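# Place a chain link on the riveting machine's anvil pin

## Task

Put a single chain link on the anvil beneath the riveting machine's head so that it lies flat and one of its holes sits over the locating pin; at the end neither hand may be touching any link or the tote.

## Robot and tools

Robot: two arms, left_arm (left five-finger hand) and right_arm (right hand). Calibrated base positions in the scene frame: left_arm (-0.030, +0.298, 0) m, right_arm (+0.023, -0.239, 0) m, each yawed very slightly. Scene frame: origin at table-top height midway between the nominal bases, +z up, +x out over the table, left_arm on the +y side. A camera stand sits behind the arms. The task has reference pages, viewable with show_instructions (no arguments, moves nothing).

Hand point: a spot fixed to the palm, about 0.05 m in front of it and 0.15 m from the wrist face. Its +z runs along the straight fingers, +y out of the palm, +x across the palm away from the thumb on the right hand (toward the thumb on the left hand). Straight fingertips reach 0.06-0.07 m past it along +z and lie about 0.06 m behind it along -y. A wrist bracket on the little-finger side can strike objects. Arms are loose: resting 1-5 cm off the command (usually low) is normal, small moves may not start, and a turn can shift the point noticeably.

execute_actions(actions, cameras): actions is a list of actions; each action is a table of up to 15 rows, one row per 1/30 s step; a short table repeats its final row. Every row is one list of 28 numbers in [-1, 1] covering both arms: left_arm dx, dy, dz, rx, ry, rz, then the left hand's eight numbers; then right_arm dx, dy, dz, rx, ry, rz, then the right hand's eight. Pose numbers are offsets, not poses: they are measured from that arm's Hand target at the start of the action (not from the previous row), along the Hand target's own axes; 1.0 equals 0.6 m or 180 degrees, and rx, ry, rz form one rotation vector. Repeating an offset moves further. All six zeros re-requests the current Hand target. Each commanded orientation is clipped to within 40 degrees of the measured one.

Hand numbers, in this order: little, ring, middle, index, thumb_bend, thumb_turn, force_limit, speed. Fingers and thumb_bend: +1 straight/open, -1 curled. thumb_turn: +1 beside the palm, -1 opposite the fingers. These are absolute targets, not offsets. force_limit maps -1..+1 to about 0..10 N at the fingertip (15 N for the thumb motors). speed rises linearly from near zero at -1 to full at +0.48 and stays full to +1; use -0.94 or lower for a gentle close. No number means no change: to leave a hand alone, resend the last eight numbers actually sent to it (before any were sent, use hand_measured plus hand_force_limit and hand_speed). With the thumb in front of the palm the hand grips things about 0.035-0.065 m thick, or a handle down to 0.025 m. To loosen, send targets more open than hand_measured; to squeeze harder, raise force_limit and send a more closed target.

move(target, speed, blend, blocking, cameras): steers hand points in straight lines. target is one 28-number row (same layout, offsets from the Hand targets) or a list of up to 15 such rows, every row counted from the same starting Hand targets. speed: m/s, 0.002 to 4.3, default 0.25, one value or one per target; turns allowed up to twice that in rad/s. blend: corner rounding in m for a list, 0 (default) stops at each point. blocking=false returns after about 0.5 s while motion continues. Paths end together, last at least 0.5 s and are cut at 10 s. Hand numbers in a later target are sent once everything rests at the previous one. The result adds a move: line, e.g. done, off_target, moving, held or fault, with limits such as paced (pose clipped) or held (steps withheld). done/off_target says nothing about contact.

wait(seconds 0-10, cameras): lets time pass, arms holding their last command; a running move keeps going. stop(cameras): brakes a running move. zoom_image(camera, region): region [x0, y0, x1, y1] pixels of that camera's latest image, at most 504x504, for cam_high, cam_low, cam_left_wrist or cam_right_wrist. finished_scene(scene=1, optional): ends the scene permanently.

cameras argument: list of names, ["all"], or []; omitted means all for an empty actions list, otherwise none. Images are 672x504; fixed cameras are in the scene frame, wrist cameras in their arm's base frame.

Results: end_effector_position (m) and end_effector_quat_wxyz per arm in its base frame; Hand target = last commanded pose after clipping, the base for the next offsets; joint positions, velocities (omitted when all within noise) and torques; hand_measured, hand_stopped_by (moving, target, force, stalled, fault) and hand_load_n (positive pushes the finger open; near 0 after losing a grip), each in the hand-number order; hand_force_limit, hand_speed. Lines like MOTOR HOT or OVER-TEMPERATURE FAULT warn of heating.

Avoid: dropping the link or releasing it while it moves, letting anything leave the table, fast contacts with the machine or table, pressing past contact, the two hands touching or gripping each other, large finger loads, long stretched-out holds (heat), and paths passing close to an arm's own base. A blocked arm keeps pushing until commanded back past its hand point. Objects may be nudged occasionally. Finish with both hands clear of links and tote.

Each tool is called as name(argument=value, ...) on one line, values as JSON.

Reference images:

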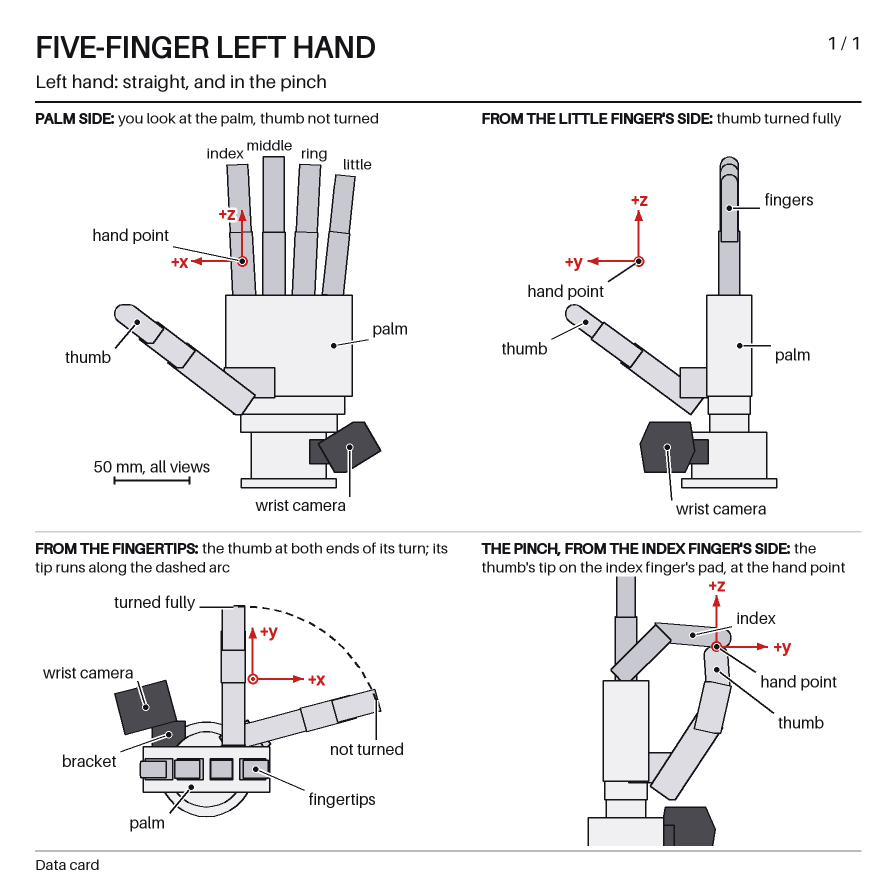

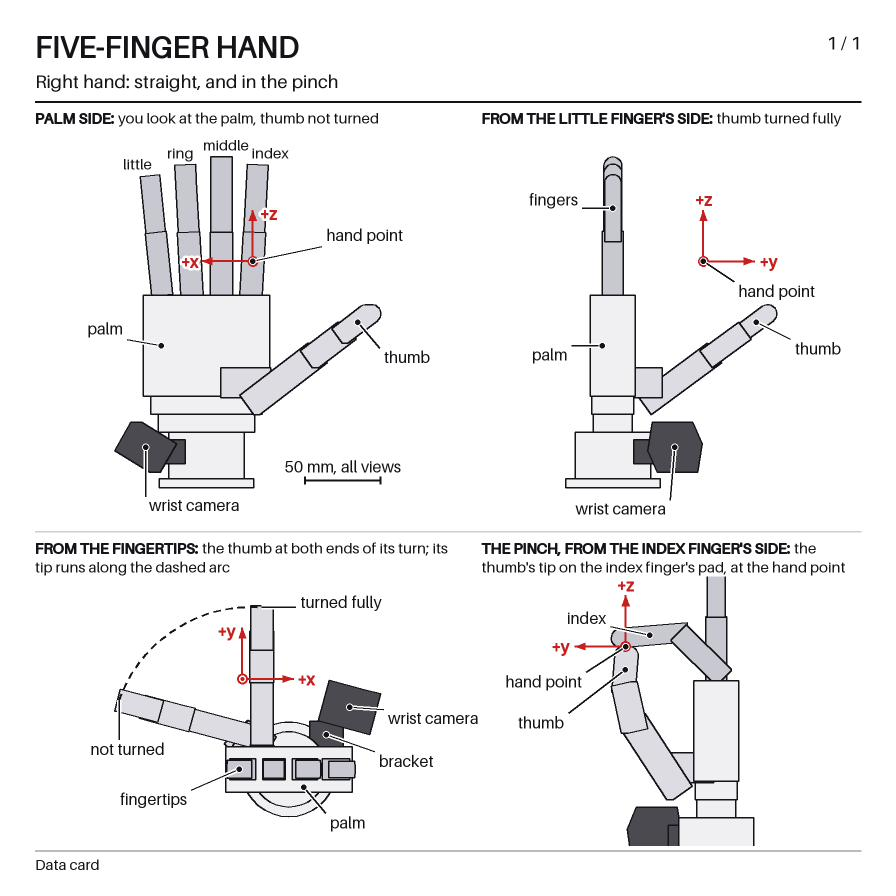

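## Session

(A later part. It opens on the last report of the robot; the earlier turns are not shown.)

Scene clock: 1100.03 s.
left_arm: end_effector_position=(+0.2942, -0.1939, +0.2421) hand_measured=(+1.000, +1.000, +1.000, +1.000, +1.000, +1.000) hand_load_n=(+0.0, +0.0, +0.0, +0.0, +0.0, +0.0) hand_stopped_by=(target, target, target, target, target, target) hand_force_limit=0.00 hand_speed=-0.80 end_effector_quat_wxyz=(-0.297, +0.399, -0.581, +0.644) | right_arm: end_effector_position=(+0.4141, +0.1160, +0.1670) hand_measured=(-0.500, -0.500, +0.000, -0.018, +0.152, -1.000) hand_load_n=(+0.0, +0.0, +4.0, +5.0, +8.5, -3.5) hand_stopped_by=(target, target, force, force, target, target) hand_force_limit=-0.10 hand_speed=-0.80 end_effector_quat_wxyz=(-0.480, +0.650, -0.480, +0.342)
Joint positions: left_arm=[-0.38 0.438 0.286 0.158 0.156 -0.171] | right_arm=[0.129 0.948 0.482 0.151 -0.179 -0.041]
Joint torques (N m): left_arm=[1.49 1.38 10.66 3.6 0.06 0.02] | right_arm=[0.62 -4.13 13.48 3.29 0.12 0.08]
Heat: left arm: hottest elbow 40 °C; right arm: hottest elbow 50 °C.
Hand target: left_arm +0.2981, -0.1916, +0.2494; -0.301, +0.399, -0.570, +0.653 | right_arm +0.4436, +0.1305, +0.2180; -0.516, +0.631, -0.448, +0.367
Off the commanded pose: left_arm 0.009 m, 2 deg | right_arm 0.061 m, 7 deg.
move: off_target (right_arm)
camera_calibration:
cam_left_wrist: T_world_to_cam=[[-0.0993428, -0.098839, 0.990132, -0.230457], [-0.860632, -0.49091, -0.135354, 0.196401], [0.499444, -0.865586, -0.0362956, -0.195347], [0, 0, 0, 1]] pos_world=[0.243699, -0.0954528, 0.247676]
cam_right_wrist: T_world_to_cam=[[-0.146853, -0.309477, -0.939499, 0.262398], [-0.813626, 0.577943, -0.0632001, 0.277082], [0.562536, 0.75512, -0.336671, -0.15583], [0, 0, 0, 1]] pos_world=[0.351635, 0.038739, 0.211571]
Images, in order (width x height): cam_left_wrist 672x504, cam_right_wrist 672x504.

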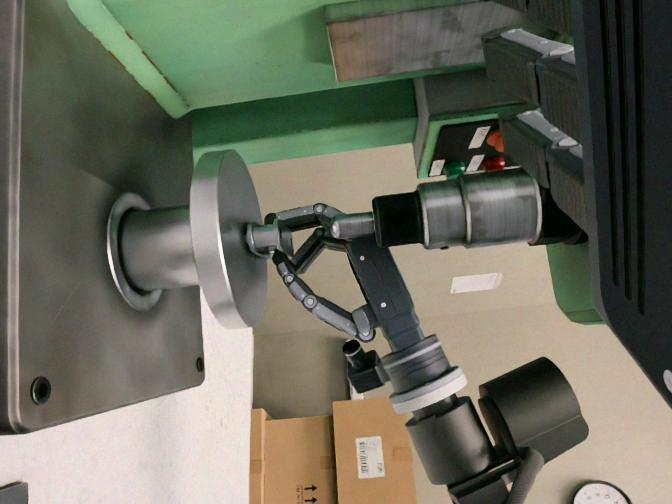

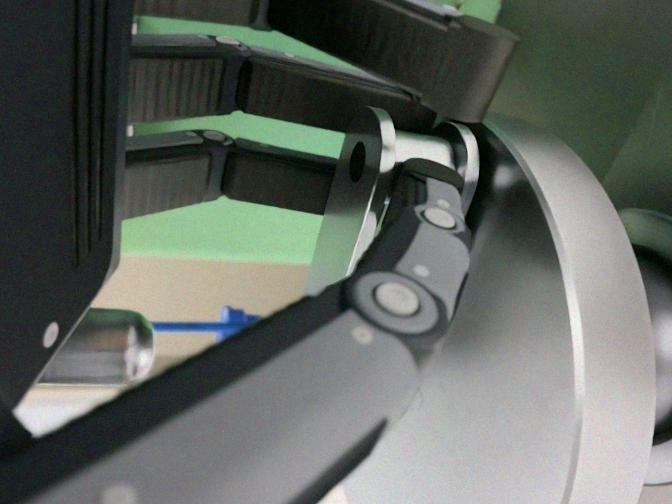

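move(target=[0,0,0,0,0,0,1,1,1,1,1,1,0,-0.8,0.0003,0.0041,0.0016,-0.0018,0,0,-0.5,-0.5,-0.3,-0.3,0.15,-1,-0.1,-0.8], speed=0.03, cameras=["cam_left_wrist"])

zoom_image(camera="cam_left_wrist", region=[235, 205, 305, 275])

Scene clock: 1102.40 s.
left_arm: end_effector_position=(+0.2942, -0.1939, +0.2421) hand_measured=(+1.000, +1.000, +1.000, +1.000, +1.000, +1.000) hand_load_n=(+0.0, +0.0, +0.0, +0.0, +0.0, -0.5) hand_stopped_by=(target, target, target, target, target, target) hand_force_limit=0.00 hand_speed=-0.80 end_effector_quat_wxyz=(-0.297, +0.399, -0.581, +0.644) | right_arm: end_effector_position=(+0.4142, +0.1161, +0.1651) hand_measured=(-0.500, -0.500, +0.000, -0.018, +0.152, -1.000) hand_load_n=(+0.0, +0.0, +4.5, +5.0, +8.5, -3.5) hand_stopped_by=(target, target, force, force, target, target) hand_force_limit=-0.10 hand_speed=-0.80 end_effector_quat_wxyz=(-0.479, +0.651, -0.481, +0.341)
Joint positions: left_arm=[-0.38 0.438 0.286 0.158 0.156 -0.171] | right_arm=[0.129 0.952 0.482 0.151 -0.179 -0.041]
Joint torques (N m): left_arm=[1.44 1.26 10.67 3.56 0.05 0.02] | right_arm=[0.62 -3.25 13.53 3.54 0.11 0.06]
Heat: left arm: hottest elbow 40 °C; right arm: hottest elbow 50 °C.
Hand target: left_arm +0.2981, -0.1916, +0.2494; -0.301, +0.399, -0.570, +0.653 | right_arm +0.4440, +0.1305, +0.2154; -0.514, +0.633, -0.449, +0.366
Off the commanded pose: left_arm 0.009 m, 2 deg | right_arm 0.060 m, 6 deg.
move: off_target (right_arm)
camera_calibration:
cam_left_wrist: T_world_to_cam=[[-0.0993428, -0.098839, 0.990132, -0.230457], [-0.860632, -0.49091, -0.135354, 0.196401], [0.499444, -0.865586, -0.0362956, -0.195347], [0, 0, 0, 1]] pos_world=[0.243699, -0.0954528, 0.247676]
Images, in order (width x height): cam_left_wrist 672x504.

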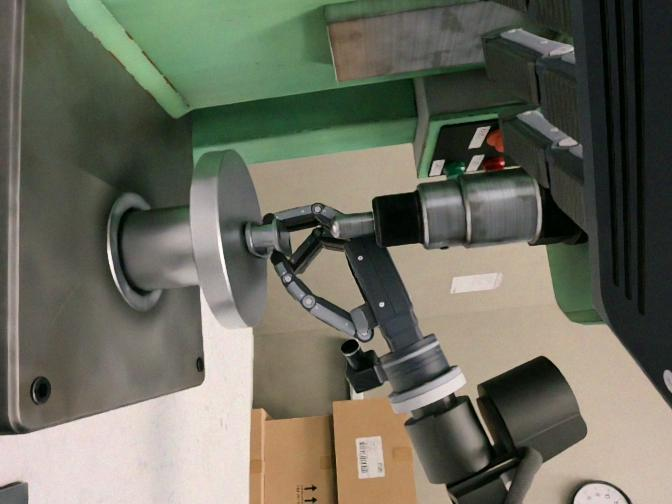

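Scaled by 7.200 from the camera's 672x504 image, which has a finer 960x720 frame.

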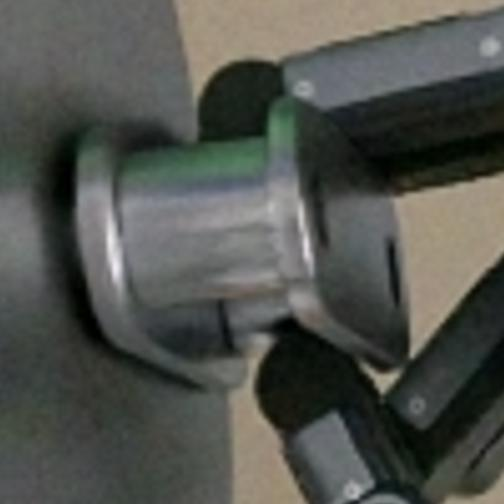

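move(target=[0,0,0,0,0,0,1,1,1,1,1,1,0,-0.8,0,0,0,0,0,0,-0.5,-0.5,0.15,0.15,0.15,-1,-0.1,-0.85], speed=0.03, cameras=["cam_left_wrist","cam_right_wrist"])

zoom_image(camera="cam_left_wrist", region=[235, 205, 305, 275])

Scene clock: 1104.97 s.
left_arm: end_effector_position=(+0.2942, -0.1939, +0.2421) hand_measured=(+1.000, +1.000, +1.000, +1.000, +1.000, +1.000) hand_load_n=(+0.0, +0.0, +0.0, -0.5, +0.0, +0.0) hand_stopped_by=(target, target, target, target, target, target) hand_force_limit=0.00 hand_speed=-0.80 end_effector_quat_wxyz=(-0.297, +0.399, -0.581, +0.644) | right_arm: end_effector_position=(+0.4187, +0.1164, +0.1722) hand_measured=(-0.500, -0.500, +0.150, +0.150, +0.150, -1.000) hand_load_n=(+0.0, +0.0, +0.0, +0.0, +0.0, +0.0) hand_stopped_by=(target, target, target, target, target, target) hand_force_limit=-0.10 hand_speed=-0.85 end_effector_quat_wxyz=(-0.484, +0.647, -0.477, +0.346)
Joint positions: left_arm=[-0.38 0.438 0.286 0.158 0.156 -0.171] | right_arm=[0.129 0.954 0.491 0.161 -0.177 -0.039]
Joint torques (N m): left_arm=[1.44 1.26 10.67 3.58 0.05 0.02] | right_arm=[0.73 -3.6 12.98 3.26 0.11 0.07]
Heat: left arm: hottest elbow 40 °C; right arm: hottest elbow 50 °C.
Hand target: left_arm +0.2981, -0.1916, +0.2494; -0.301, +0.399, -0.570, +0.653 | right_arm +0.4440, +0.1305, +0.2154; -0.514, +0.633, -0.449, +0.366
Off the commanded pose: left_arm 0.009 m, 2 deg | right_arm 0.052 m, 5 deg.
move: off_target (right_arm)
camera_calibration:
cam_left_wrist: T_world_to_cam=[[-0.0993428, -0.098839, 0.990132, -0.230457], [-0.860632, -0.49091, -0.135354, 0.196401], [0.499444, -0.865586, -0.0362956, -0.195347], [0, 0, 0, 1]] pos_world=[0.243699, -0.0954528, 0.247676]
cam_right_wrist: T_world_to_cam=[[-0.134855, -0.306668, -0.942215, 0.263298], [-0.811612, 0.579679, -0.0725088, 0.281522], [0.568418, 0.754935, -0.327069, -0.161045], [0, 0, 0, 1]] pos_world=[0.355535, 0.0391316, 0.215823]
Images, in order (width x height): cam_left_wrist 672x504, cam_right_wrist 672x504.

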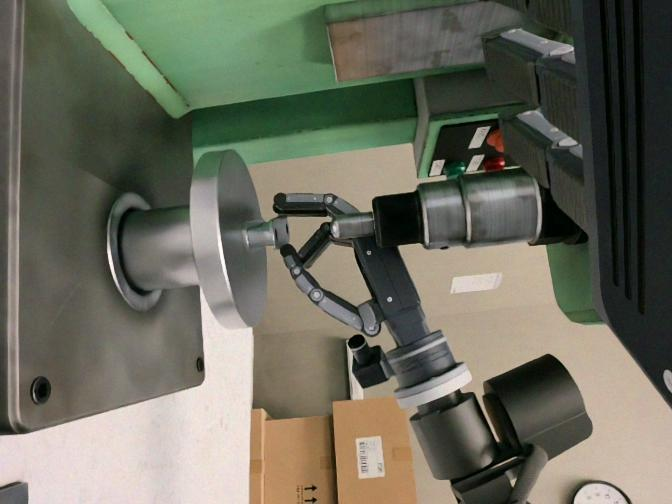

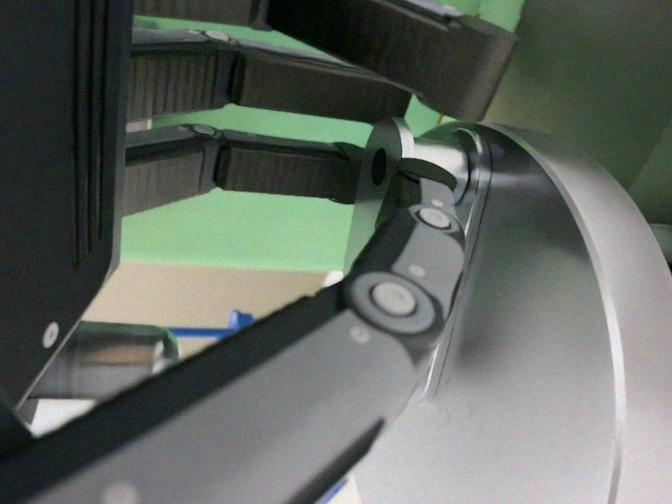

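Scaled by 7.200 from the camera's 672x504 image, which has a finer 960x720 frame.

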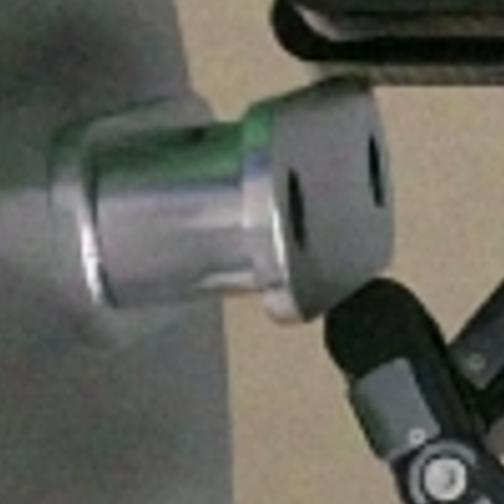

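move(target=[0,0,0,0,0,0,1,1,1,1,1,1,0,-0.8,0,0,0,0,0,0,-0.5,-0.5,0.8,0.8,0.15,-1,-0.1,-0.6], speed=0.03, cameras=["cam_left_wrist","cam_right_wrist"])

zoom_image(camera="cam_left_wrist", region=[220, 180, 340, 300])

Scene clock: 1108.10 s.
left_arm: end_effector_position=(+0.2942, -0.1939, +0.2421) hand_measured=(+1.000, +1.000, +1.000, +1.000, +1.000, +1.000) hand_load_n=(+0.0, +0.0, +0.0, +0.0, +0.0, -0.5) hand_stopped_by=(target, target, target, target, target, target) hand_force_limit=0.00 hand_speed=-0.80 end_effector_quat_wxyz=(-0.297, +0.399, -0.581, +0.644) | right_arm: end_effector_position=(+0.4187, +0.1164, +0.1722) hand_measured=(-0.500, -0.500, +0.800, +0.800, +0.150, -1.000) hand_load_n=(+0.0, +0.0, +0.0, +0.0, +0.0, +0.0) hand_stopped_by=(target, target, target, target, target, target) hand_force_limit=-0.10 hand_speed=-0.60 end_effector_quat_wxyz=(-0.484, +0.647, -0.477, +0.346)
Joint positions: left_arm=[-0.38 0.438 0.286 0.158 0.156 -0.171] | right_arm=[0.129 0.954 0.491 0.161 -0.177 -0.039]
Joint torques (N m): left_arm=[1.44 1.32 10.67 3.58 0.06 0.03] | right_arm=[0.91 -3.31 13.09 3.07 0.09 0.06]
Heat: left arm: hottest elbow 40 °C; right arm: hottest elbow 50 °C.
Hand target: left_arm +0.2981, -0.1916, +0.2494; -0.301, +0.399, -0.570, +0.653 | right_arm +0.4440, +0.1305, +0.2154; -0.514, +0.633, -0.449, +0.366
Off the commanded pose: left_arm 0.009 m, 2 deg | right_arm 0.052 m, 5 deg.
move: off_target (right_arm)
camera_calibration:
cam_left_wrist: T_world_to_cam=[[-0.0993428, -0.098839, 0.990132, -0.230457], [-0.860632, -0.49091, -0.135354, 0.196401], [0.499444, -0.865586, -0.0362956, -0.195347], [0, 0, 0, 1]] pos_world=[0.243699, -0.0954528, 0.247676]
cam_right_wrist: T_world_to_cam=[[-0.134855, -0.306668, -0.942215, 0.263298], [-0.811612, 0.579679, -0.0725088, 0.281522], [0.568418, 0.754935, -0.327069, -0.161045], [0, 0, 0, 1]] pos_world=[0.355535, 0.0391316, 0.215823]
Images, in order (width x height): cam_left_wrist 672x504, cam_right_wrist 672x504.

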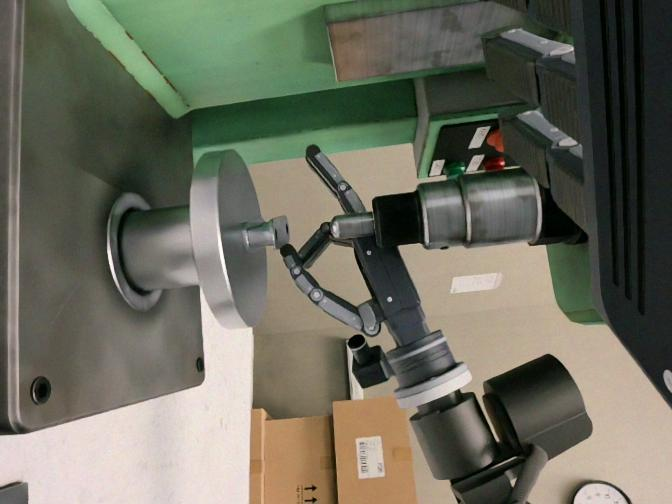

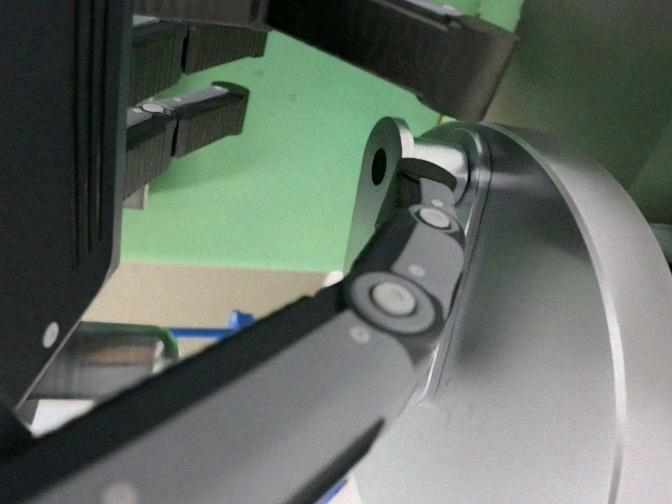

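Scaled by 4.200 from the camera's 672x504 image, which has a finer 960x720 frame.

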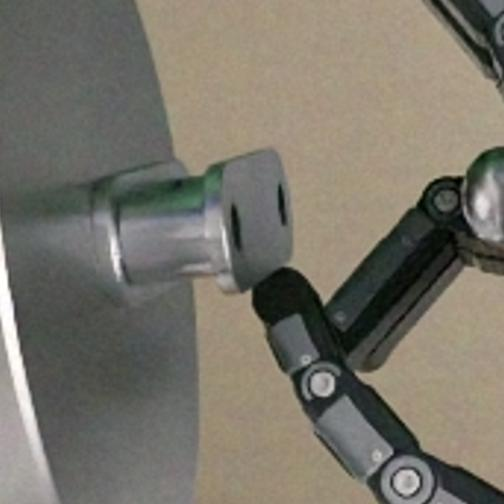

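move(target=[0,0,0,0,0,0,1,1,1,1,1,1,0,-0.8,0.0168,0.0948,-0.1308,-0.0283,0.012,0.0025,-0.5,-0.5,0.8,0.8,0.15,-1,-0.1,-0.6], speed=0.06, cameras=["all"])

zoom_image(camera="cam_left_wrist", region=[200, 180, 340, 320])

zoom_image(camera="cam_right_wrist", region=[240, 40, 600, 340])

Scene clock: 1117.00 s.
left_arm: end_effector_position=(+0.2942, -0.1939, +0.2421) hand_measured=(+1.000, +1.000, +1.000, +1.000, +1.000, +1.000) hand_load_n=(-0.5, +0.0, +0.0, +0.0, +0.0, +0.0) hand_stopped_by=(target, target, target, target, target, target) hand_force_limit=0.00 hand_speed=-0.80 end_effector_quat_wxyz=(-0.297, +0.399, -0.581, +0.644) | right_arm: end_effector_position=(+0.3687, +0.0998, +0.1794) hand_measured=(-0.500, -0.500, +0.800, +0.800, +0.150, -1.000) hand_load_n=(+0.5, +0.0, +0.0, +0.0, +0.0, +0.0) hand_stopped_by=(target, target, target, target, target, target) hand_force_limit=-0.10 hand_speed=-0.60 end_effector_quat_wxyz=(-0.484, +0.645, -0.476, +0.352)
Joint positions: left_arm=[-0.38 0.438 0.286 0.158 0.156 -0.171] | right_arm=[0.089 0.727 0.41 0.022 -0.209 -0.056]
Joint torques (N m): left_arm=[1.38 1.32 10.65 3.54 0.06 0.02] | right_arm=[-1.96 -3.25 7.8 1.22 -0.02 0.04]
Heat: left arm: hottest elbow 40 °C; right arm: hottest elbow 49 °C.
Hand target: left_arm +0.2981, -0.1916, +0.2494; -0.301, +0.399, -0.570, +0.653 | right_arm +0.3639, +0.0918, +0.1757; -0.478, +0.646, -0.477, +0.355
Off the commanded pose: left_arm 0.009 m, 2 deg | right_arm 0.010 m, 1 deg.
move: done
camera_calibration:
cam_left_wrist: T_world_to_cam=[[-0.0993428, -0.098839, 0.990132, -0.230457], [-0.860632, -0.49091, -0.135354, 0.196401], [0.499444, -0.865586, -0.0362956, -0.195347], [0, 0, 0, 1]] pos_world=[0.243699, -0.0954528, 0.247676]
cam_right_wrist: T_world_to_cam=[[-0.126719, -0.311122, -0.941884, 0.255579], [-0.808384, 0.582674, -0.0837102, 0.251582], [0.574855, 0.750796, -0.325342, -0.119996], [0, 0, 0, 1]] pos_world=[0.304742, 0.0230189, 0.222746]

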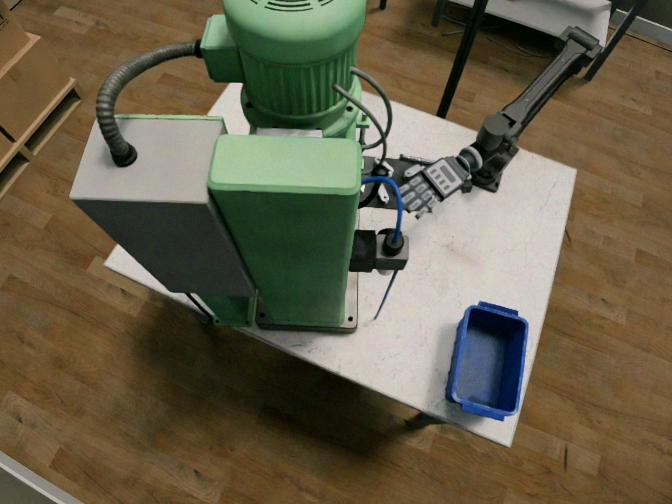

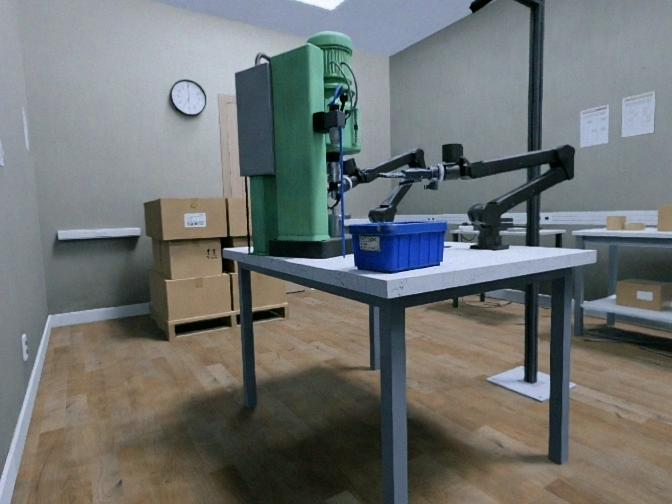

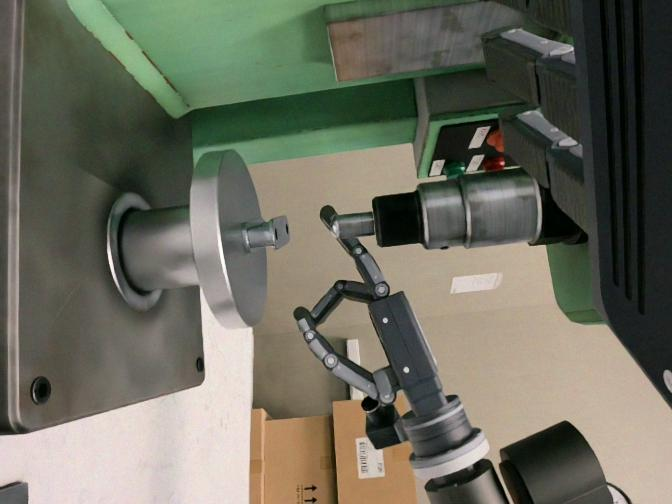

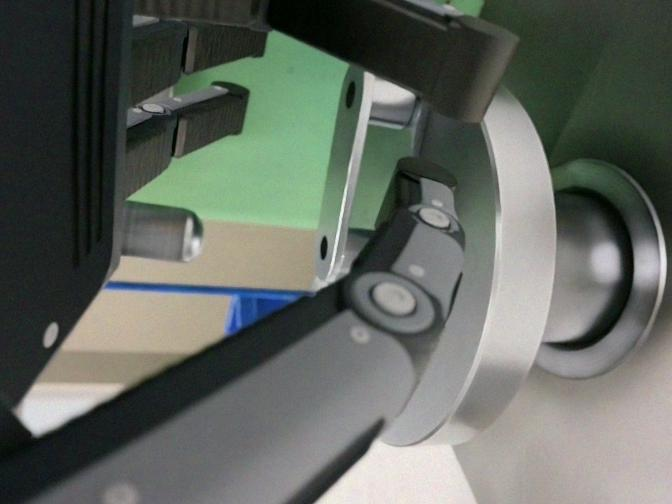

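Scaled by 3.600 from the camera's 672x504 image, which has a finer 960x720 frame.

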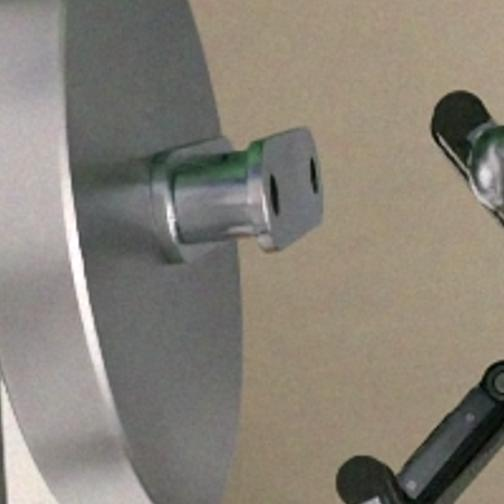

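Scaled by 1.400 from the camera's 672x504 image, which has a finer 960x720 frame.

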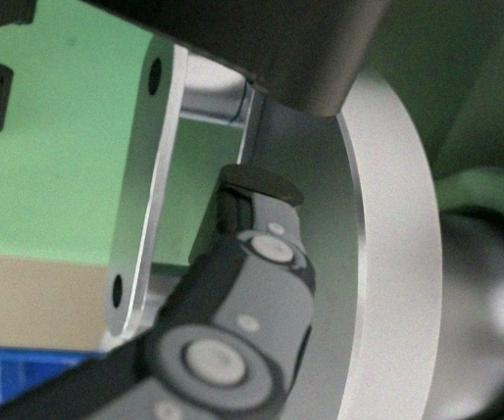

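finished_scene()

The scene is finished: the task was done.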